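# Place bottles on ledges matching their cap colours

## Task

Put every bottle upright on the wall ledge whose label strip is the same colour as that bottle's cap, with the bottle's entire base resting on the ledge.

## Robot and tools

Robot: two seven-joint arms, left_arm and right_arm, each ending in a two-finger gripper. The names are not image sides. left_arm sits on the +y side.

Frame: every position and orientation is in one scene frame. Its origin is on the plane z = 0, straight below the midpoint between the two arm bases, which are 0.70 m above it. +x points forward, the way both arms face, and +z points up. Positions are in metres. Orientations are quaternions written w first (qw, qx, qy, qz). On each gripper, +z runs along the fingers toward the tips and the fingers close along its y axis. end_effector_position is the point between the closed finger pads, just under 1 cm behind the tips. While closing from wide open, the tips reach about 17 mm further along +z. Printed poses can be off by a few centimetres, more at long reach.

Row layout, used by execute_actions and move: 16 plain numbers. First left_arm: x, y, z, qw, qx, qy, qz, opening. Then the same 8 for right_arm. Both arms are always in the row, even if only one moves. x, y, z and the quaternion are an absolute target pose for that gripper in the scene frame, not an offset. Opening runs from -1 (closed) to +1 (fully open, 0.145 m). Going from open to closed takes at least about 0.5 s. To keep an arm still, resend its last reported pose and its wanted opening in every call. To keep an orientation, resend the same quaternion each row rather than copying a drifted reported one. A 0 opening is a real command, so resend the present opening to leave a gripper unchanged.

execute_actions(actions, cameras): actions is a list of actions; each action is a list of up to 15 rows, one per 1/30 s control step. A short action repeats its final row until 15 steps are filled. An action is rejected for both arms if any target lies more than 0.6 m from that gripper's current position along any of its own axes. A malformed action, or a first action failing this check, rejects the whole call. An empty actions list returns the full state and all camera images. cameras: names (cam_high, cam_low), ["all"], or [] for none; an unknown name voids the call.

move(target, speed, blend, opening_speed, grip_force, blocking, cameras): drives each gripper in a straight line from its Hand target toward the row given, or through a list of up to 15 rows, within at most 10 s total. No 0.6 m limit. speed: top path speed in m/s, 0.002 to 1.1, default 0.25, one number or one per target; turning is capped at twice that in rad/s. blend: corner rounding in m for lists (0 = stop at each). opening_speed: rate of opening change per second on the -1..+1 scale, at least 0.2. grip_force: newtons per finger pad, 3 to 10, one value or one per arm; it persists, starting at 10. blocking=false returns after about 0.5 s while the move continues; a new move replaces it. Paths do not avoid objects or the other arm, and grippers can lag, stray and overshoot speed, especially with a straight arm. The result adds a move: line, e.g. done, off_target, moving, held or fault, plus limits such as paced (pose clipped) or held (steps withheld). Unnamed arms are done (within 3 mm and 2 degrees). done does not mean no contact.

wait(seconds 0 to 10): lets time pass with last commands held; a running move keeps going. stop(): brakes a running move. zoom_image(camera cam_high or cam_low, region [x0, y0, x1, y1] in pixels from the top-left, at most 504 by 504): a closer look at the latest image. read_manual(section "licences"): licence text only. finished_scene(scene 1 or 2): ends the scene for good; the bottles must stay on their ledges without the robot. Scene 1 is practice and may be skipped.

Result lines: end_effector_position and end_effector_quat_wxyz per arm; Hand target (where each arm is actually being sent, which may fall short, so send the remainder next); Tool commands; grip_measured (measured opening on the command scale); Joint positions (last number is the opening in metres); Joint torques (include gravity, offsets and noise); Joint velocities; motor temperatures; step readings of positions for execute_actions calls. Per step, the controller limits orientation change to 32 degrees from the measured one, so large turns need several actions and may swing the elbow.

Gripping: command an opening clearly below grip_measured to hold; lower squeezes harder, up to about 10 N per pad for objects up to about 11 cm wide. Fast closes can press too hard.

Avoid: the arms, grippers or wrist cameras touching each other (the clearance check does not guard grippers), closing a gripper on the other's fingers, dropping or releasing a moving bottle, fast contacts, hard presses past contact, pushing anything off the work area, and hitting fixed parts. Loose objects may occasionally be nudged. Holding loads, stretched arms or pushing at unreachable poses heat motors: MOTOR HOT appears at 85 °C, and at 100 °C an OVER-TEMPERATURE FAULT stops that arm for 30 to 60 s or more.

Each tool is called after ">>>" in YAML: its name, and indented under it one key for each argument.

## Session

>>> execute_actions:
  actions: []

>>> zoom_image:
  camera: "cam_low"
  region: [320, 130, 620, 400]

>>> zoom_image:
  camera: "cam_high"
  region: [420, 200, 690, 420]

Scene clock: 0.00 s.
left_arm: end_effector_position=(+0.2239, +0.1828, +0.6144) grip_measured=+1.00 end_effector_quat_wxyz=(-0.319, +0.395, -0.515, +0.691) | right_arm: end_effector_position=(+0.4009, -0.1655, +0.3728) grip_measured=+1.00 end_effector_quat_wxyz=(+0.260, +0.265, +0.837, +0.401)
Joint positions: left_arm=[-1.106 0.942 0.535 2.339 -0.48 -0.199 -0.367 0.145] | right_arm=[0.583 0.619 -0.841 0.925 -1.182 -0.496 -0.047 0.145]
Joint velocities: within noise
Joint torques (N m): no reading
Motor temperatures (°C): left_arm=[20 21 22 20 21 23 21] | right_arm=[20 22 22 19 20 19 21]
Hand target: left_arm +0.2239, +0.1828, +0.6144; -0.319, +0.395, -0.515, +0.691 | right_arm +0.4009, -0.1655, +0.3728; +0.260, +0.265, +0.837, +0.401
Tool commands: left_gripper/opening=+1.0 right_gripper/opening=+1.0

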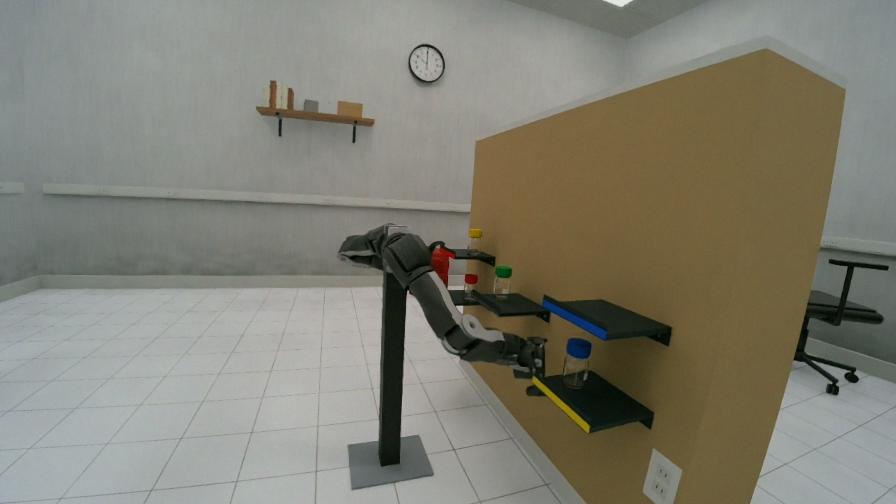

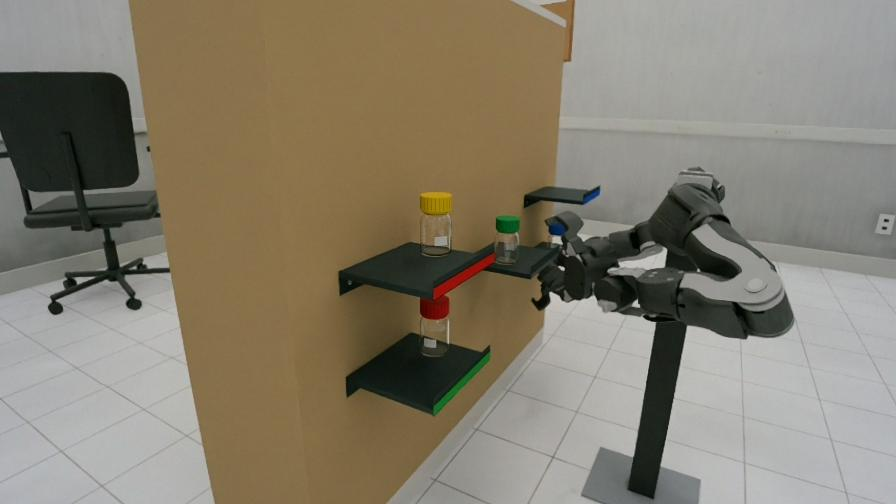

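Scaled by 1.680 from the camera's 896x504 image, which has a finer 1280x720 frame.

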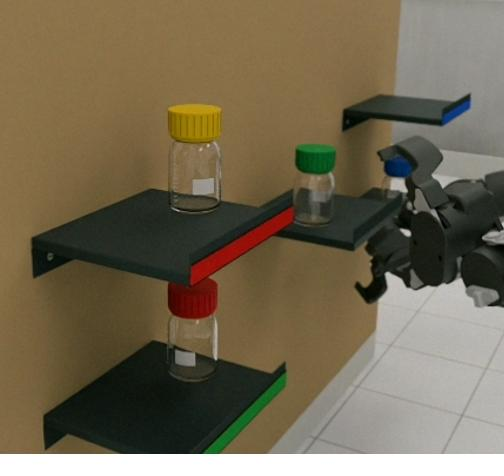

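Scaled by 1.867 from the camera's 896x504 image, which has a finer 1280x720 frame.

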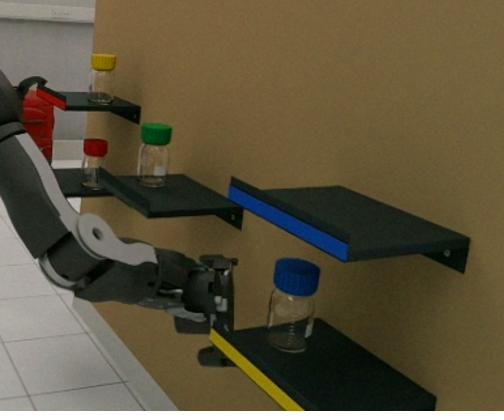

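>>> move:
  target:
    - [0.24,0.20,0.58,0,0.7071,0,0.7071,0.4,0.27,-0.20,0.40,0,0.7071,0,0.7071,0.4]
    - [0.25,0.35,0.69,0,0.7071,0,0.7071,0.4,0.245,-0.295,0.51,0,0.7071,0,0.7071,0.4]
  blend: [0.03,0]
  speed: 0.2
  cameras: ["all"]

>>> zoom_image:
  camera: "cam_low"
  region: [400, 130, 640, 330]

>>> zoom_image:
  camera: "cam_high"
  region: [420, 220, 680, 420]

Scene clock: 51.63 s.
left_arm: end_effector_position=(+0.2498, +0.3514, +0.6904) grip_measured=+0.40 end_effector_quat_wxyz=(-0.003, +0.706, +0.002, +0.708) | right_arm: end_effector_position=(+0.2451, -0.2968, +0.5103) grip_measured=+0.40 end_effector_quat_wxyz=(+0.004, +0.707, -0.002, +0.708)
Joint positions: left_arm=[-0.995 0.887 1.282 2.11 1.348 0.322 0.121 0.105] | right_arm=[-0.849 0.782 0.287 1.93 0.792 -0.397 -0.074 0.105]
Joint torques (N m): left_arm=[0.09 4.1 2.82 1.55 0.24 -0.55 0.23] | right_arm=[0.09 3.89 2.37 3.32 0.15 -0.44 0.16]
Hand target: left_arm +0.2500, +0.3500, +0.6900; +0.000, +0.707, +0.000, +0.707 | right_arm +0.2450, -0.2950, +0.5100; +0.000, +0.707, +0.000, +0.707
Off the commanded pose: left_arm 0.001 m, 0 deg | right_arm 0.002 m, 0 deg.
move: done

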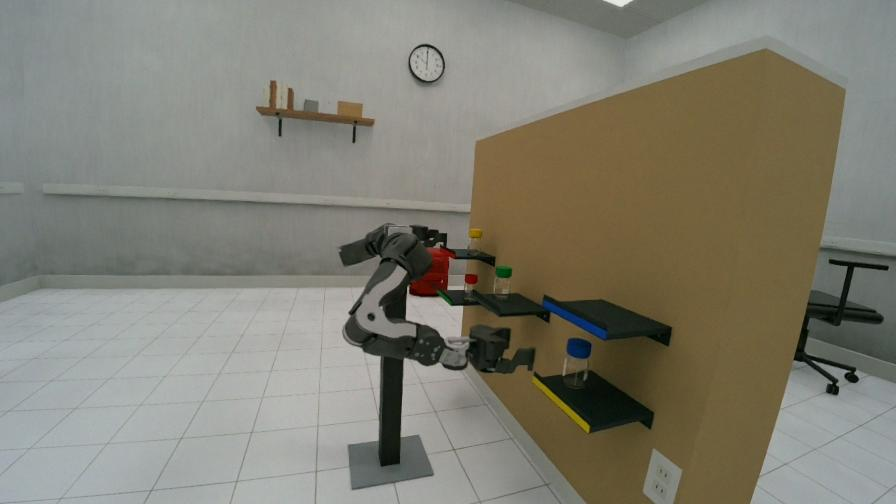

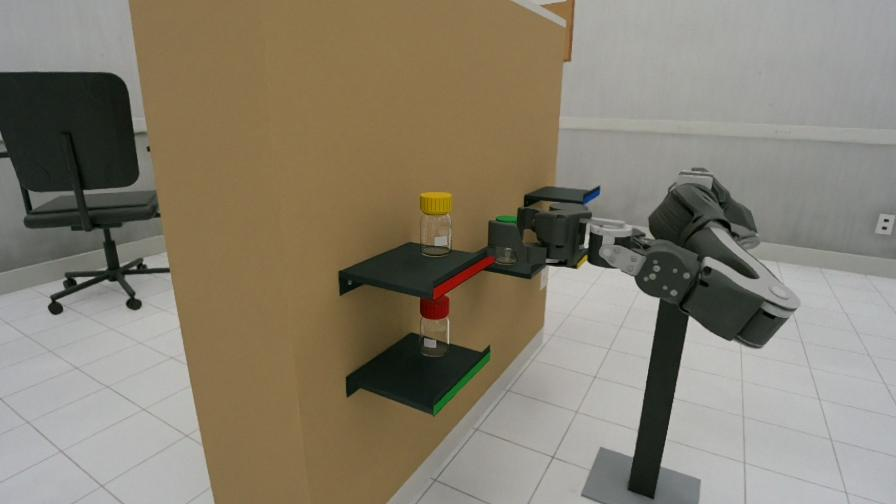

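Scaled by 2.100 from the camera's 896x504 image, which has a finer 1280x720 frame.

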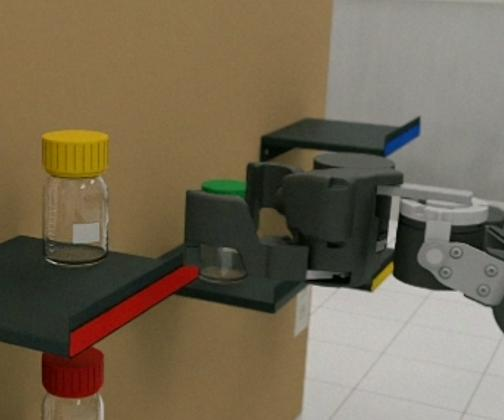

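Scaled by 1.938 from the camera's 896x504 image, which has a finer 1280x720 frame.

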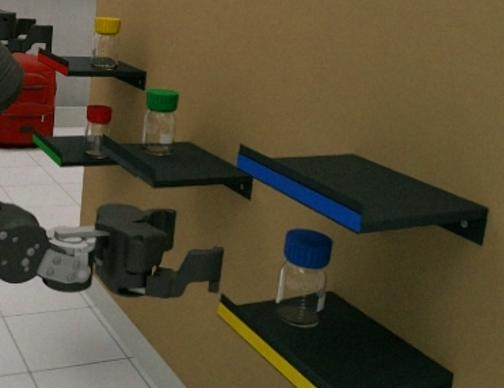

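>>> move:
  target:
    - [0.25,0.35,0.69,0,0.7071,0,0.7071,0.4,0.245,-0.295,0.517,0,0.7071,0,0.7071,0.4]
    - [0.384,0.35,0.69,0,0.7071,0,0.7071,0.4,0.38,-0.295,0.517,0,0.7071,0,0.7071,0.4]
  blend: [0.01,0]
  speed: 0.12
  cameras: ["all"]

>>> zoom_image:
  camera: "cam_low"
  region: [380, 150, 620, 350]

>>> zoom_image:
  camera: "cam_high"
  region: [420, 220, 680, 420]

Scene clock: 70.30 s.
left_arm: end_effector_position=(+0.3846, +0.3482, +0.6907) grip_measured=+0.40 end_effector_quat_wxyz=(+0.001, +0.707, -0.004, +0.707) | right_arm: end_effector_position=(+0.3805, -0.2965, +0.5206) grip_measured=+0.40 end_effector_quat_wxyz=(+0.002, +0.703, -0.003, +0.711)
Joint positions: left_arm=[-0.943 1.61 0.895 1.652 1.585 -0.05 -0.105 0.105] | right_arm=[0.025 0.82 -0.174 1.53 0.82 -0.141 -0.095 0.105]
Joint torques (N m): left_arm=[4.42 3.73 4.1 0.2 0.14 -0.69 -0.01] | right_arm=[3.42 5.58 2.26 2.66 0.04 -0.32 0.15]
Hand target: left_arm +0.3840, +0.3500, +0.6899; +0.000, +0.707, +0.000, +0.707 | right_arm +0.3800, -0.2950, +0.5171; +0.000, +0.707, +0.000, +0.707
Off the commanded pose: left_arm 0.002 m, 0 deg | right_arm 0.004 m, 1 deg.
joint sent to its limit (left arm) — joint 5 (forearm roll), upper limit. The joint targets still meet the commanded pose.
move: off_target (right_arm); blend cut to 0.0035 m at target 1

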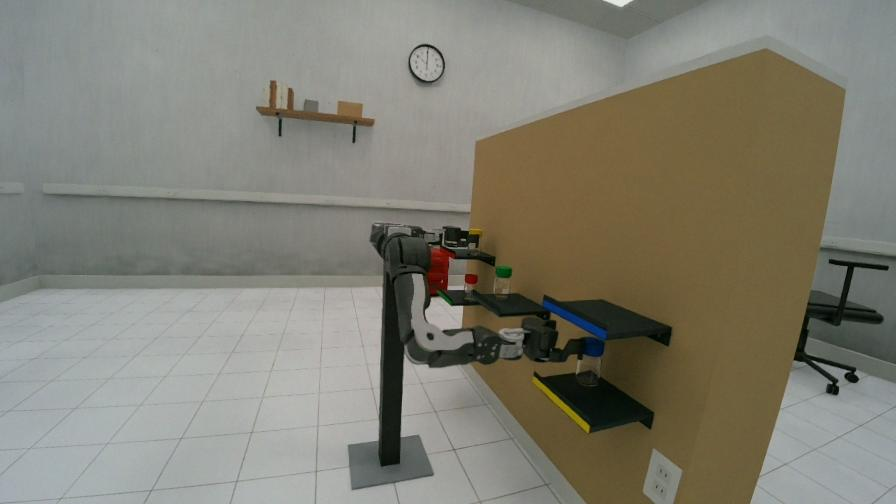

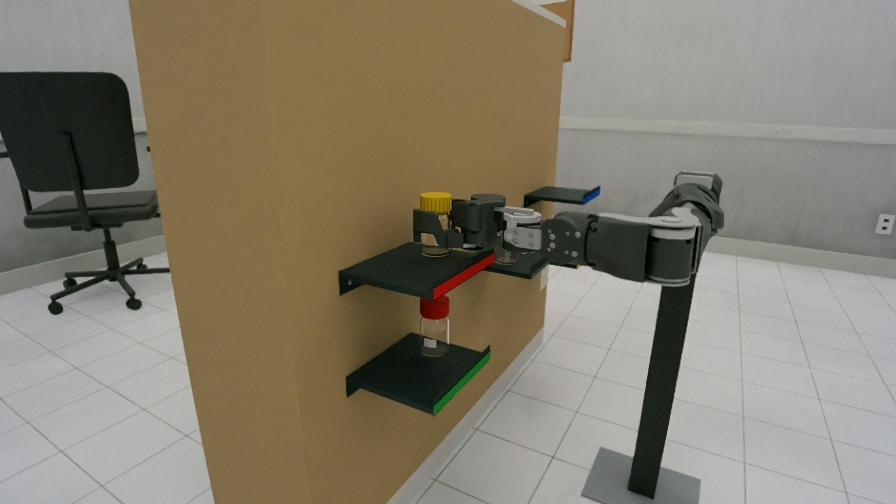

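Scaled by 2.100 from the camera's 896x504 image, which has a finer 1280x720 frame.

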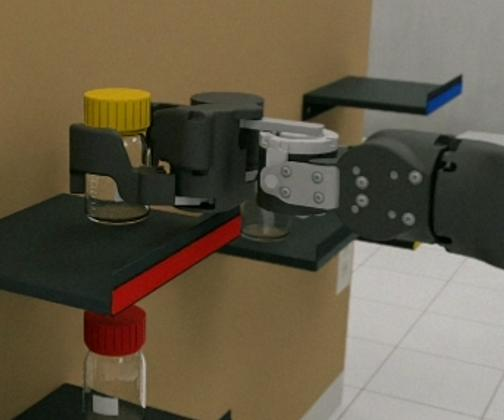

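Scaled by 1.938 from the camera's 896x504 image, which has a finer 1280x720 frame.

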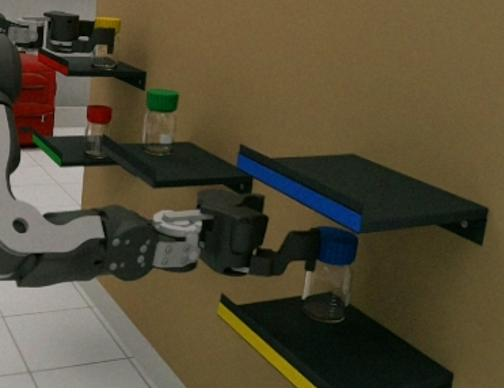

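>>> move:
  target:
    - [0.384,0.35,0.69,0,0.7071,0,0.7071,0.4,0.30,-0.295,0.517,0,0.7071,0,0.7071,0.4]
    - [0.384,0.35,0.69,0,0.7071,0,0.7071,0.4,0.29,-0.36,0.522,0,0.7071,0,0.7071,0.4]
  speed: 0.15
  cameras: ["all"]

>>> zoom_image:
  camera: "cam_high"
  region: [430, 210, 530, 290]

>>> zoom_image:
  camera: "cam_high"
  region: [480, 260, 680, 440]

>>> zoom_image:
  camera: "cam_low"
  region: [500, 150, 640, 290]

Scene clock: 94.10 s.
left_arm: end_effector_position=(+0.3846, +0.3481, +0.6909) grip_measured=+0.40 end_effector_quat_wxyz=(+0.001, +0.707, -0.004, +0.707) | right_arm: end_effector_position=(+0.2899, -0.3608, +0.5211) grip_measured=+0.40 end_effector_quat_wxyz=(+0.002, +0.709, -0.001, +0.706)
Joint positions: left_arm=[-0.948 1.61 0.9 1.652 1.585 -0.05 -0.105 0.105] | right_arm=[-0.626 0.943 0.315 1.632 1.015 -0.326 0.135 0.105]
Joint torques (N m): left_arm=[4.34 3.68 4.12 0.2 0.14 -0.68 -0.01] | right_arm=[1.25 5.63 4 2.61 0.27 -0.51 0.15]
Hand target: left_arm +0.3840, +0.3500, +0.6901; +0.000, +0.707, +0.000, +0.707 | right_arm +0.2900, -0.3600, +0.5221; +0.000, +0.707, +0.000, +0.707
Off the commanded pose: left_arm 0.002 m, 0 deg | right_arm 0.001 m, 0 deg.
joint sent to its limit (left arm) — joint 5 (forearm roll), upper limit. The joint targets still meet the commanded pose.
move: done

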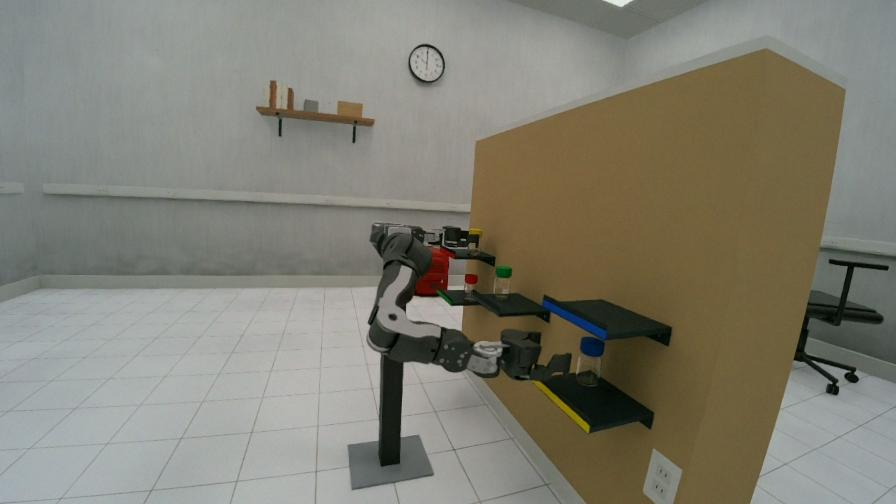

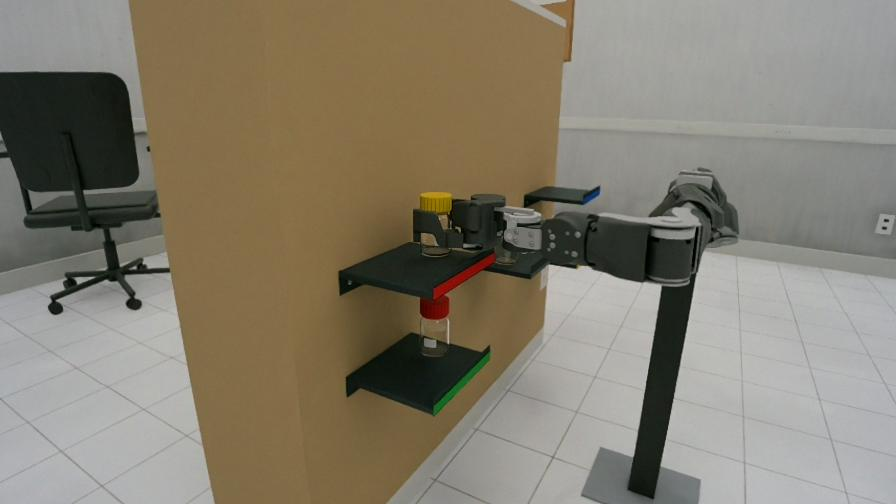

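Scaled by 5.040 from the camera's 896x504 image, which has a finer 1280x720 frame.

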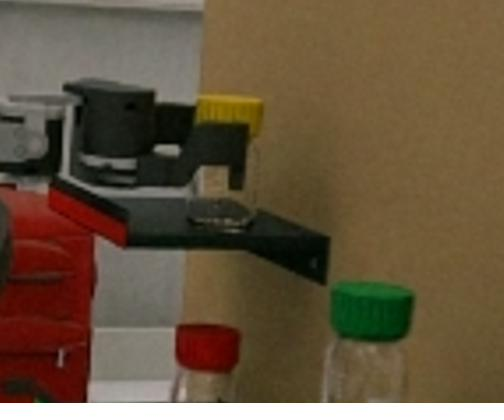

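Scaled by 2.520 from the camera's 896x504 image, which has a finer 1280x720 frame.

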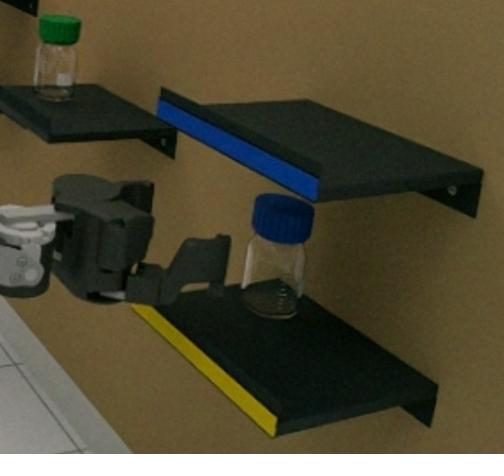

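Scaled by 3.600 from the camera's 896x504 image, which has a finer 1280x720 frame.

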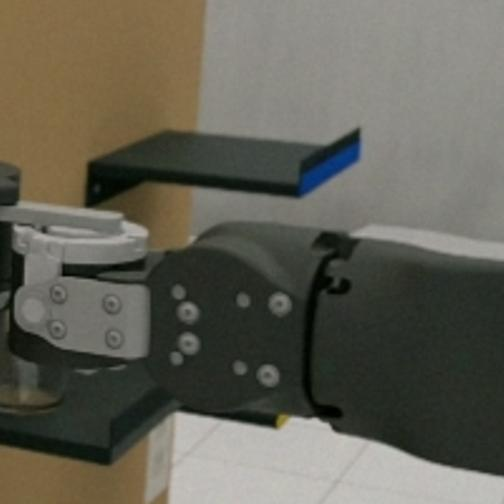

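>>> move:
  target:
    - [0.26,0.35,0.69,0,0.7071,0,0.7071,0.4,0.29,-0.362,0.505,0,0.7071,0,0.7071,0.4]
    - [0.27,0.20,0.62,0,0.7071,0,0.7071,0.4,0.41,-0.362,0.505,0,0.7071,0,0.7071,0.4]
  speed: 0.13
  cameras: ["all"]

>>> zoom_image:
  camera: "cam_high"
  region: [480, 260, 680, 440]

>>> zoom_image:
  camera: "cam_low"
  region: [480, 170, 620, 310]

Scene clock: 135.67 s.
left_arm: end_effector_position=(+0.2704, +0.1991, +0.6210) grip_measured=+0.40 end_effector_quat_wxyz=(+0.022, +0.675, -0.022, +0.737) | right_arm: end_effector_position=(+0.4105, -0.3636, +0.5085) grip_measured=+0.40 end_effector_quat_wxyz=(+0.002, +0.703, -0.003, +0.711)
Joint positions: left_arm=[-0.604 1.132 0.086 2.434 0.858 -0.129 -0.671 0.105] | right_arm=[0.285 0.833 -0.243 1.069 0.892 -0.233 0.215 0.105]
Joint torques (N m): left_arm=[2.31 3.07 1.05 3.12 -0.22 -0.48 -0.04] | right_arm=[4.34 6.32 2.1 2.44 0.18 -0.35 0.16]
Motor temperatures (°C): left_arm=[21 22 27 21 21 24 21] | right_arm=[21 24 23 20 20 20 21]
Hand target: left_arm +0.2705, +0.2002, +0.6196; +0.020, +0.676, -0.019, +0.736 | right_arm +0.4100, -0.3620, +0.5051; +0.000, +0.707, +0.000, +0.707
Off the commanded pose: left_arm 0.001 m, 6 deg | right_arm 0.004 m, 1 deg.
joint read past its limit (left arm) — joint 4 (elbow), upper limit, where the elbow is as bent as it goes.
joint sent to its limit (left arm) — joint 4 (elbow), upper limit, where the elbow is as bent as it goes. The joint targets are off in orientation, not in position.
move: off_target (left_arm, right_arm)

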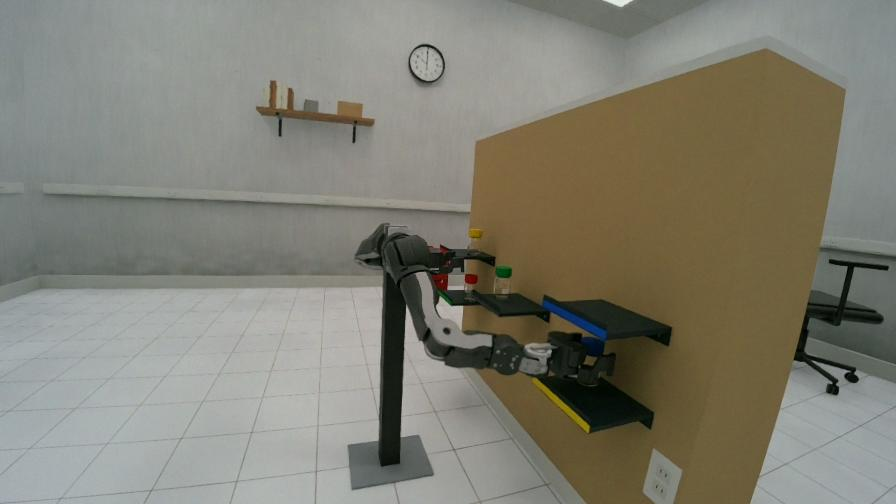

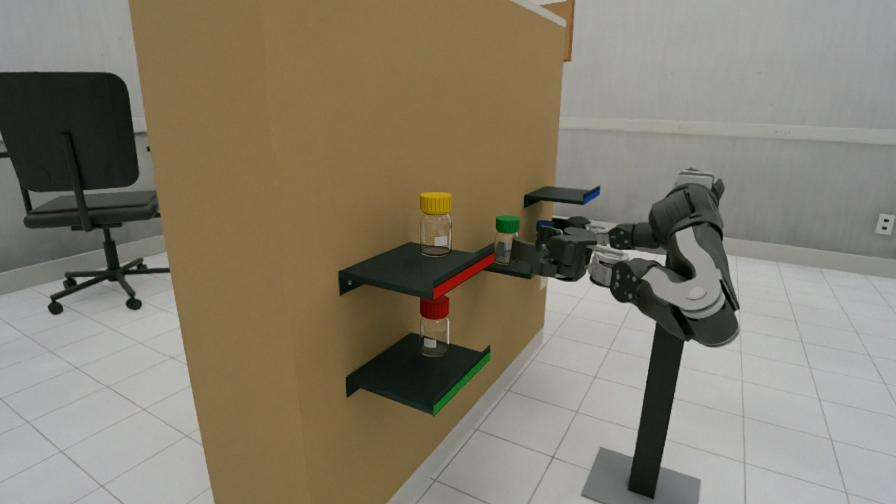

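Scaled by 2.520 from the camera's 896x504 image, which has a finer 1280x720 frame.

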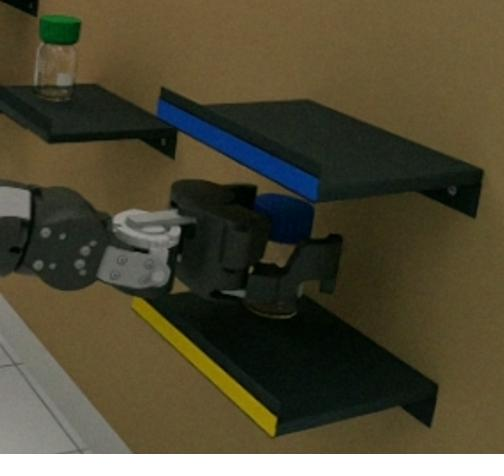

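Scaled by 3.600 from the camera's 896x504 image, which has a finer 1280x720 frame.

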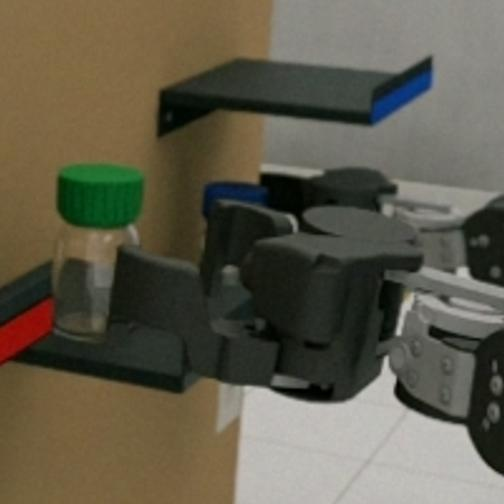

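>>> move:
  target:
    - [0.27,0.20,0.62,0,0.7071,0,0.7071,0.4,0.405,-0.362,0.503,0,0.7071,0,0.7071,0.4]
    - [0.27,0.20,0.62,0,0.7071,0,0.7071,0.4,0.405,-0.362,0.503,0,0.7071,0,0.7071,-0.7]
  speed: 0.1
  opening_speed: 0.6
  cameras: ["all"]

>>> zoom_image:
  camera: "cam_high"
  region: [480, 260, 680, 440]

>>> zoom_image:
  camera: "cam_low"
  region: [480, 170, 620, 310]

Scene clock: 162.70 s.
left_arm: end_effector_position=(+0.2705, +0.1993, +0.6212) grip_measured=+0.40 end_effector_quat_wxyz=(+0.021, +0.674, -0.021, +0.738) | right_arm: end_effector_position=(+0.4053, -0.3607, +0.5016) grip_measured=-0.26 end_effector_quat_wxyz=(-0.001, +0.709, +0.001, +0.705)
Joint positions: left_arm=[-0.601 1.132 0.083 2.434 0.856 -0.128 -0.674 0.105] | right_arm=[0.254 0.839 -0.243 1.085 0.897 -0.237 0.217 0.056]
Joint torques (N m): left_arm=[1.86 3.13 1.1 3.11 -0.23 -0.52 -0.02] | right_arm=[4.18 7.03 3.93 3.1 0.3 -0.5 -0.05]
Hand target: left_arm +0.2705, +0.2002, +0.6196; +0.019, +0.676, -0.019, +0.736 | right_arm +0.4050, -0.3620, +0.5030; +0.000, +0.707, +0.000, +0.707
Off the commanded pose: left_arm 0.001 m, 6 deg | right_arm 0.002 m, 0 deg.
joint read past its limit (left arm) — joint 4 (elbow), upper limit, where the elbow is as bent as it goes.
joint sent to its limit (left arm) — joint 4 (elbow), upper limit, where the elbow is as bent as it goes. The joint targets are off in orientation, not in position.
move: off_target (left_arm)

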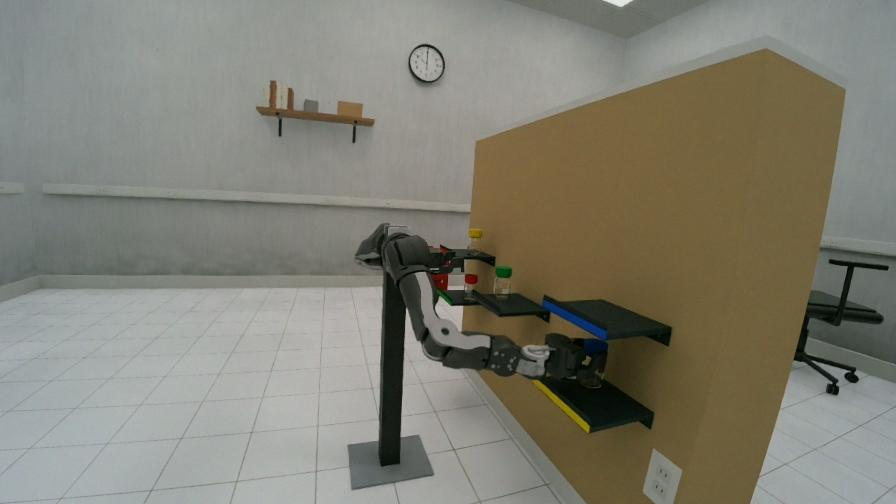

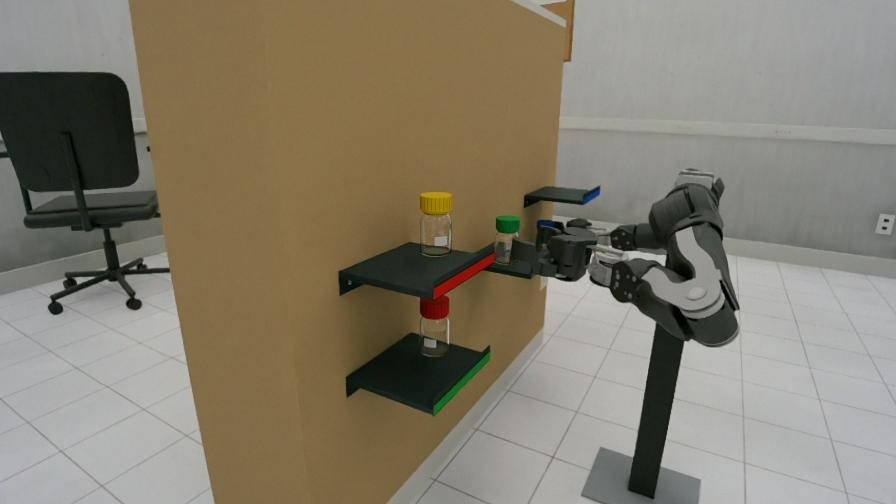

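Scaled by 2.520 from the camera's 896x504 image, which has a finer 1280x720 frame.

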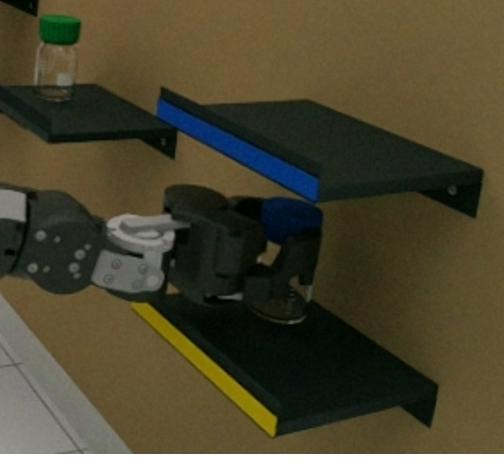

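Scaled by 3.600 from the camera's 896x504 image, which has a finer 1280x720 frame.

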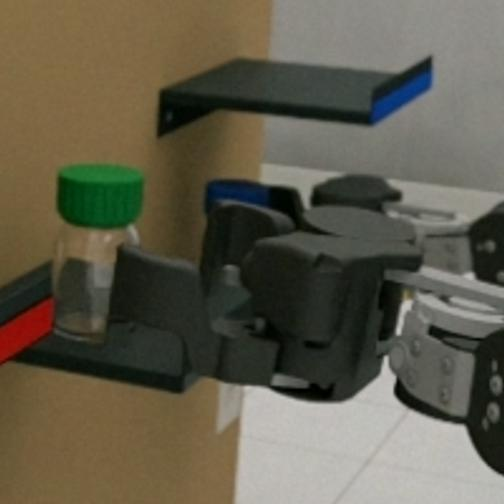

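>>> move:
  target:
    - [0.27,0.20,0.62,0,0.7071,0,0.7071,0.4,0.405,-0.362,0.540,0,0.7071,0,0.7071,-0.7]
    - [0.27,0.20,0.62,0,0.7071,0,0.7071,0.4,0.235,-0.362,0.540,0,0.7071,0,0.7071,-0.7]
    - [0.27,0.20,0.62,0,0.7071,0,0.7071,0.4,0.235,-0.362,0.755,0,0.7071,0,0.7071,-0.7]
  speed: [0.08,0.13,0.15]
  blend: [0.008,0.015,0]
  cameras: ["all"]

>>> zoom_image:
  camera: "cam_high"
  region: [460, 180, 700, 400]

Scene clock: 182.13 s.
left_arm: end_effector_position=(+0.2706, +0.1992, +0.6211) grip_measured=+0.40 end_effector_quat_wxyz=(+0.021, +0.674, -0.021, +0.738) | right_arm: end_effector_position=(+0.2351, -0.3610, +0.7544) grip_measured=-0.26 end_effector_quat_wxyz=(-0.002, +0.709, +0.002, +0.705)
Joint positions: left_arm=[-0.599 1.132 0.081 2.434 0.856 -0.127 -0.675 0.105] | right_arm=[-0.88 0.984 1.568 2.041 1.472 0.688 0.157 0.056]
Joint torques (N m): left_arm=[1.65 3.18 1.26 3.12 -0.23 -0.53 -0.01] | right_arm=[0.83 4.44 2.89 0.5 0.13 -0.57 -0.16]
Hand target: left_arm +0.2705, +0.2002, +0.6195; +0.019, +0.676, -0.019, +0.736 | right_arm +0.2350, -0.3620, +0.7549; +0.000, +0.707, +0.000, +0.707
Off the commanded pose: left_arm 0.001 m, 6 deg | right_arm 0.001 m, 0 deg.
joint read past its limit (left arm) — joint 4 (elbow), upper limit, where the elbow is as bent as it goes.
joint read past its limit (right arm) — joint 3 (upper arm roll), upper limit.
joint sent to its limit (left arm) — joint 4 (elbow), upper limit, where the elbow is as bent as it goes. The joint targets are off in orientation, not in position.
move: off_target (left_arm)

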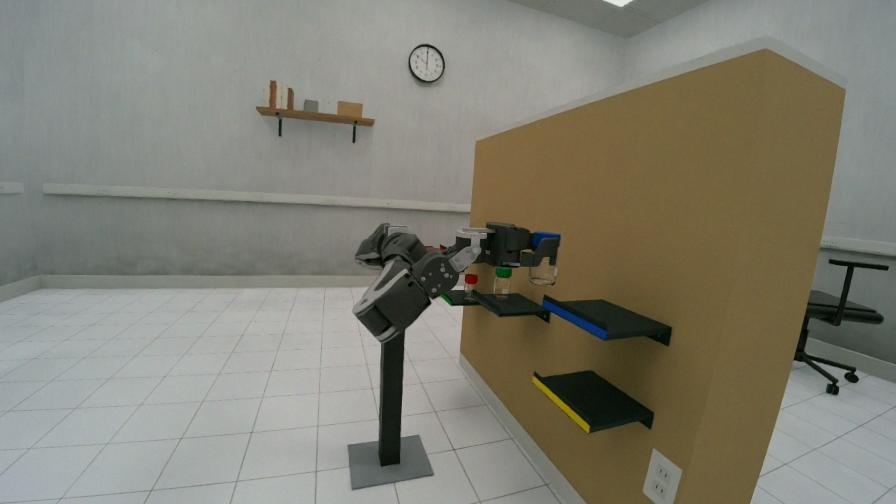

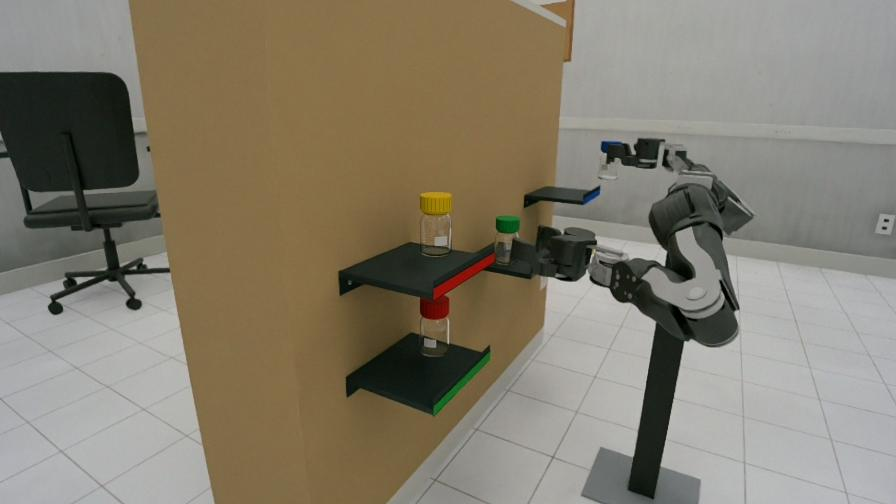

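Scaled by 2.100 from the camera's 896x504 image, which has a finer 1280x720 frame.

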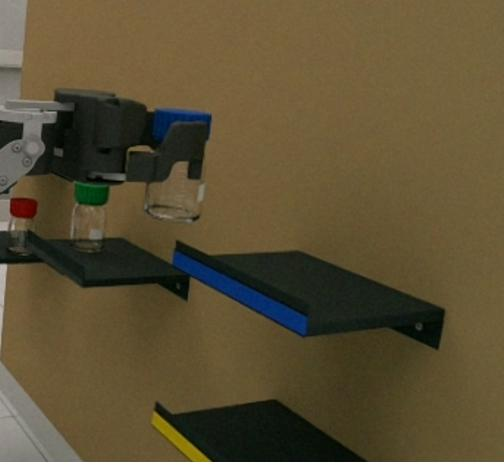

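>>> move:
  target:
    - [0.27,0.20,0.62,0,0.7071,0,0.7071,0.4,0.378,-0.39,0.755,0,0.7071,0,0.7071,-0.7]
    - [0.27,0.20,0.62,0,0.7071,0,0.7071,0.4,0.378,-0.39,0.72,0,0.7071,0,0.7071,-0.7]
    - [0.27,0.20,0.62,0,0.7071,0,0.7071,0.4,0.378,-0.39,0.695,0,0.7071,0,0.7071,-0.7]
  speed: [0.13,0.08,0.025]
  blend: [0.005,0.003,0]
  cameras: ["all"]

>>> zoom_image:
  camera: "cam_high"
  region: [500, 200, 680, 360]

>>> zoom_image:
  camera: "cam_low"
  region: [480, 140, 640, 260]

Scene clock: 204.17 s.
left_arm: end_effector_position=(+0.2706, +0.1993, +0.6212) grip_measured=+0.40 end_effector_quat_wxyz=(+0.021, +0.674, -0.021, +0.738) | right_arm: end_effector_position=(+0.3782, -0.3899, +0.6948) grip_measured=-0.26 end_effector_quat_wxyz=(+0.004, +0.710, +0.004, +0.704)
Joint positions: left_arm=[-0.598 1.132 0.081 2.434 0.856 -0.127 -0.676 0.105] | right_arm=[-1.157 1.568 1.156 1.498 1.558 0.008 0.075 0.056]
Joint torques (N m): left_arm=[1.57 3.2 1.31 3.12 -0.23 -0.53 0] | right_arm=[3.65 2.94 3.95 0.49 0.24 -0.82 0.01]
Hand target: left_arm +0.2706, +0.2003, +0.6196; +0.019, +0.676, -0.019, +0.736 | right_arm +0.3779, -0.3899, +0.6951; +0.003, +0.707, +0.003, +0.707
Off the commanded pose: left_arm 0.002 m, 6 deg | right_arm 0.000 m, 1 deg.
joint read past its limit (left arm) — joint 4 (elbow), upper limit, where the elbow is as bent as it goes.
joint sent to its limit (left arm) — joint 4 (elbow), upper limit, where the elbow is as bent as it goes. The joint targets are off in orientation, not in position.
joint sent to its limit (right arm) — joint 5 (forearm roll), upper limit. The joint targets still meet the commanded pose.
move: off_target (left_arm)

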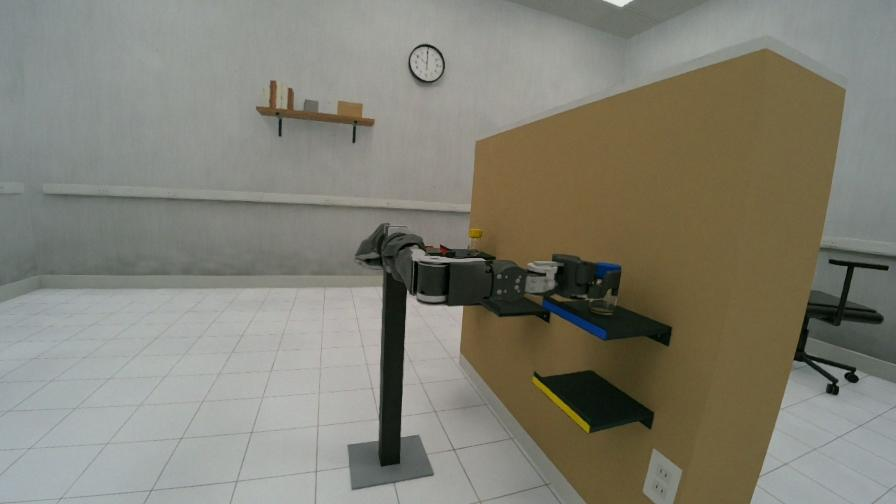

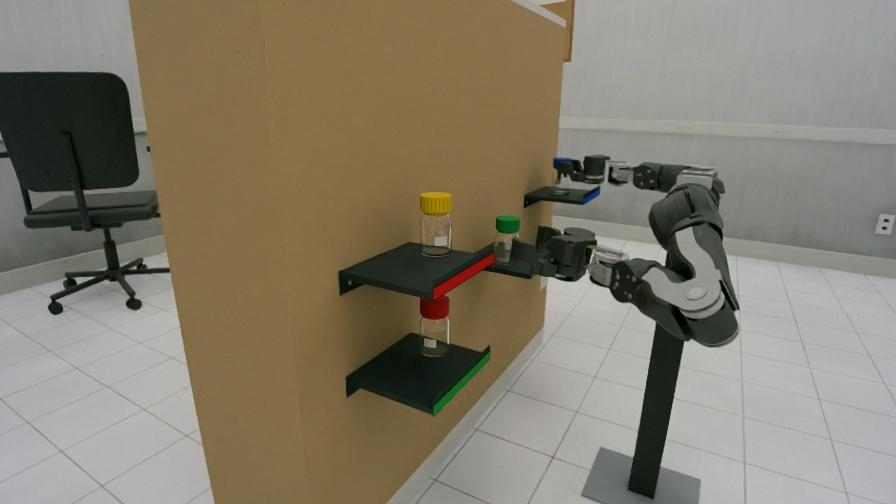

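Scaled by 2.800 from the camera's 896x504 image, which has a finer 1280x720 frame.

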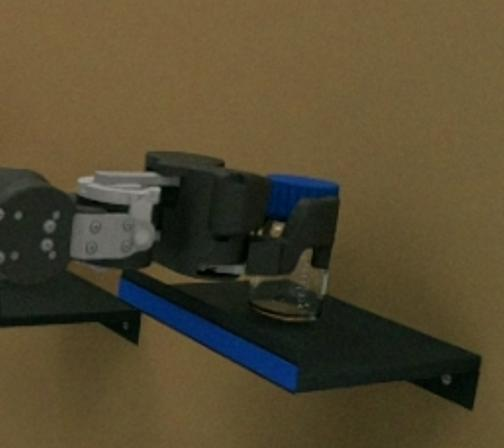

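Scaled by 3.150 from the camera's 896x504 image, which has a finer 1280x720 frame.

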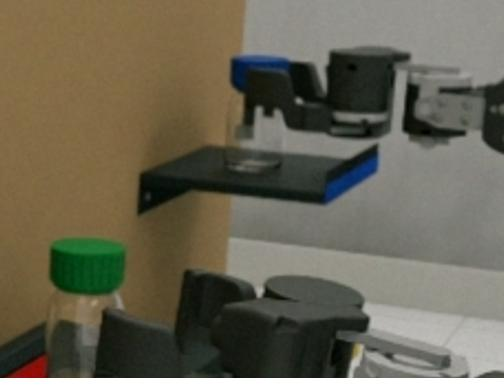

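>>> move:
  target: [0.27,0.20,0.62,0,0.7071,0,0.7071,0.4,0.378,-0.39,0.678,0,0.7071,0,0.7071,-0.7]
  speed: 0.02
  cameras: ["cam_high"]

>>> zoom_image:
  camera: "cam_high"
  region: [500, 200, 680, 360]

Scene clock: 213.83 s.
left_arm: end_effector_position=(+0.2706, +0.1993, +0.6211) grip_measured=+0.40 end_effector_quat_wxyz=(+0.021, +0.674, -0.021, +0.738) | right_arm: end_effector_position=(+0.3777, -0.3897, +0.6928) grip_measured=-0.26 end_effector_quat_wxyz=(+0.006, +0.688, +0.006, +0.725)
Joint positions: left_arm=[-0.598 1.132 0.081 2.434 0.856 -0.127 -0.676 0.105] | right_arm=[-1.212 1.568 1.156 1.498 1.561 -0.109 0.075 0.056]
Joint torques (N m): left_arm=[1.57 3.2 1.35 3.11 -0.23 -0.53 0] | right_arm=[1.38 2.94 1.54 0.54 0.15 0.39 -0.14]
Hand target: left_arm +0.2705, +0.2003, +0.6196; +0.019, +0.676, -0.019, +0.736 | right_arm +0.3775, -0.3899, +0.6782; +0.006, +0.708, +0.005, +0.706
Off the commanded pose: left_arm 0.001 m, 6 deg | right_arm 0.015 m, 3 deg.
joint read past its limit (left arm) — joint 4 (elbow), upper limit, where the elbow is as bent as it goes.
joint read past its limit (right arm) — joint 5 (forearm roll), upper limit.
joint sent to its limit (left arm) — joint 4 (elbow), upper limit, where the elbow is as bent as it goes. The joint targets are off in orientation, not in position.
joint sent to its limit (right arm) — joint 5 (forearm roll), upper limit. The joint targets still meet the commanded pose.
move: off_target (left_arm, right_arm)
Images, in order (width x height): cam_high 896x504.

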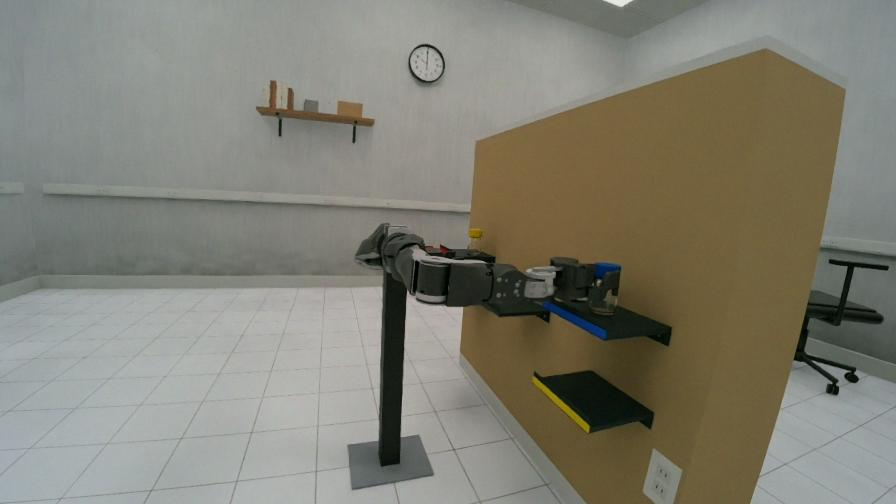

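Scaled by 2.800 from the camera's 896x504 image, which has a finer 1280x720 frame.

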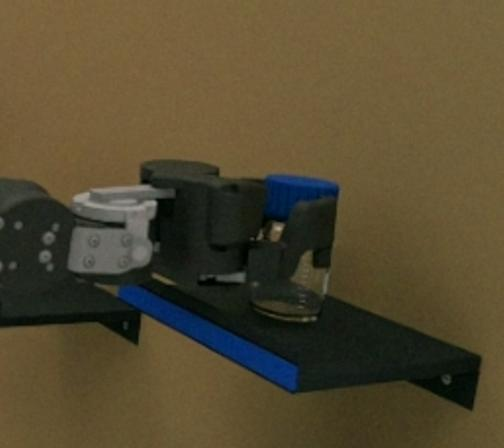

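>>> move:
  target:
    - [0.27,0.20,0.62,0,0.7071,0,0.7071,0.4,0.378,-0.39,0.692,0,0.7071,0,0.7071,-0.7]
    - [0.27,0.20,0.62,0,0.7071,0,0.7071,0.4,0.378,-0.39,0.692,0,0.7071,0,0.7071,0.1]
    - [0.28,0.063,0.60,0,0.7071,0,0.7071,0.4,0.24,-0.38,0.70,0,0.7071,0,0.7071,0.1]
  speed: [0.05,0.05,0.13]
  opening_speed: 0.6
  cameras: ["all"]

>>> zoom_image:
  camera: "cam_high"
  region: [430, 220, 680, 380]

>>> zoom_image:
  camera: "cam_low"
  region: [460, 140, 640, 300]

Scene clock: 232.47 s.
left_arm: end_effector_position=(+0.2794, +0.0619, +0.6017) grip_measured=+0.40 end_effector_quat_wxyz=(+0.005, +0.705, +0.000, +0.709) | right_arm: end_effector_position=(+0.2402, -0.3808, +0.6994) grip_measured=+0.10 end_effector_quat_wxyz=(+0.001, +0.707, -0.002, +0.708)
Joint positions: left_arm=[0.131 0.337 -0.87 2.313 0.369 0.527 -1.064 0.105] | right_arm=[-1.2 0.908 1.442 1.98 1.428 0.241 0.251 0.083]
Joint torques (N m): left_arm=[3.23 -0.44 0.75 3.55 -0.32 -0.27 -0.01] | right_arm=[-0.28 2.76 5.15 1.02 0.31 -0.31 0.17]
Hand target: left_arm +0.2800, +0.0630, +0.6000; +0.000, +0.707, +0.000, +0.707 | right_arm +0.2400, -0.3800, +0.7000; +0.000, +0.707, +0.000, +0.707
Off the commanded pose: left_arm 0.002 m, 1 deg | right_arm 0.001 m, 0 deg.
move: done

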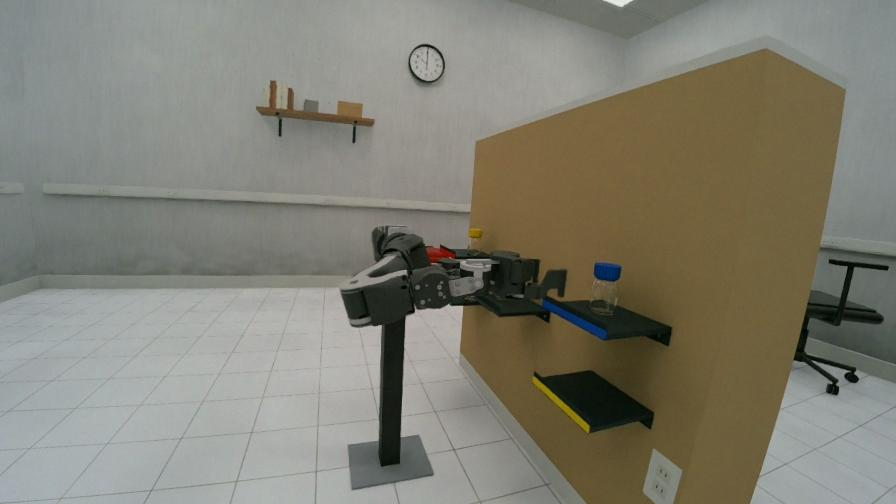

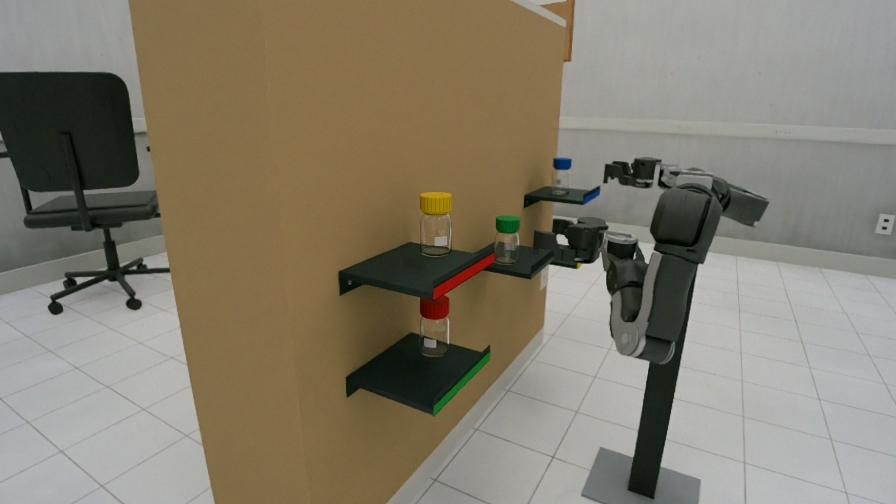

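Scaled by 2.016 from the camera's 896x504 image, which has a finer 1280x720 frame.

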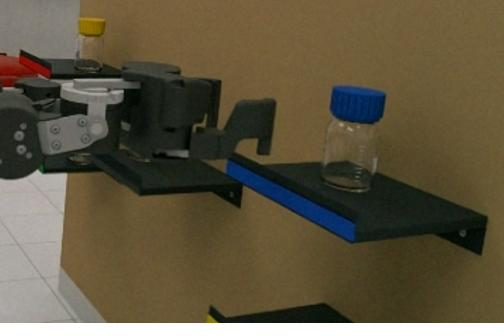

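Scaled by 2.800 from the camera's 896x504 image, which has a finer 1280x720 frame.

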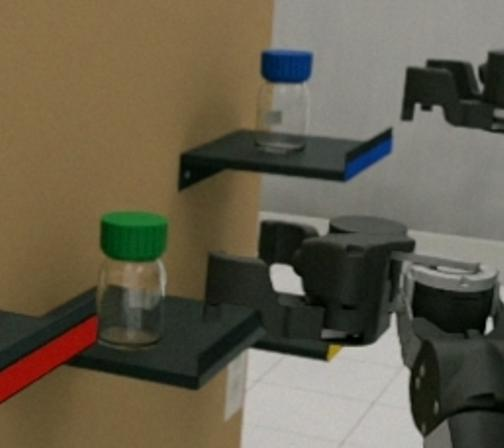

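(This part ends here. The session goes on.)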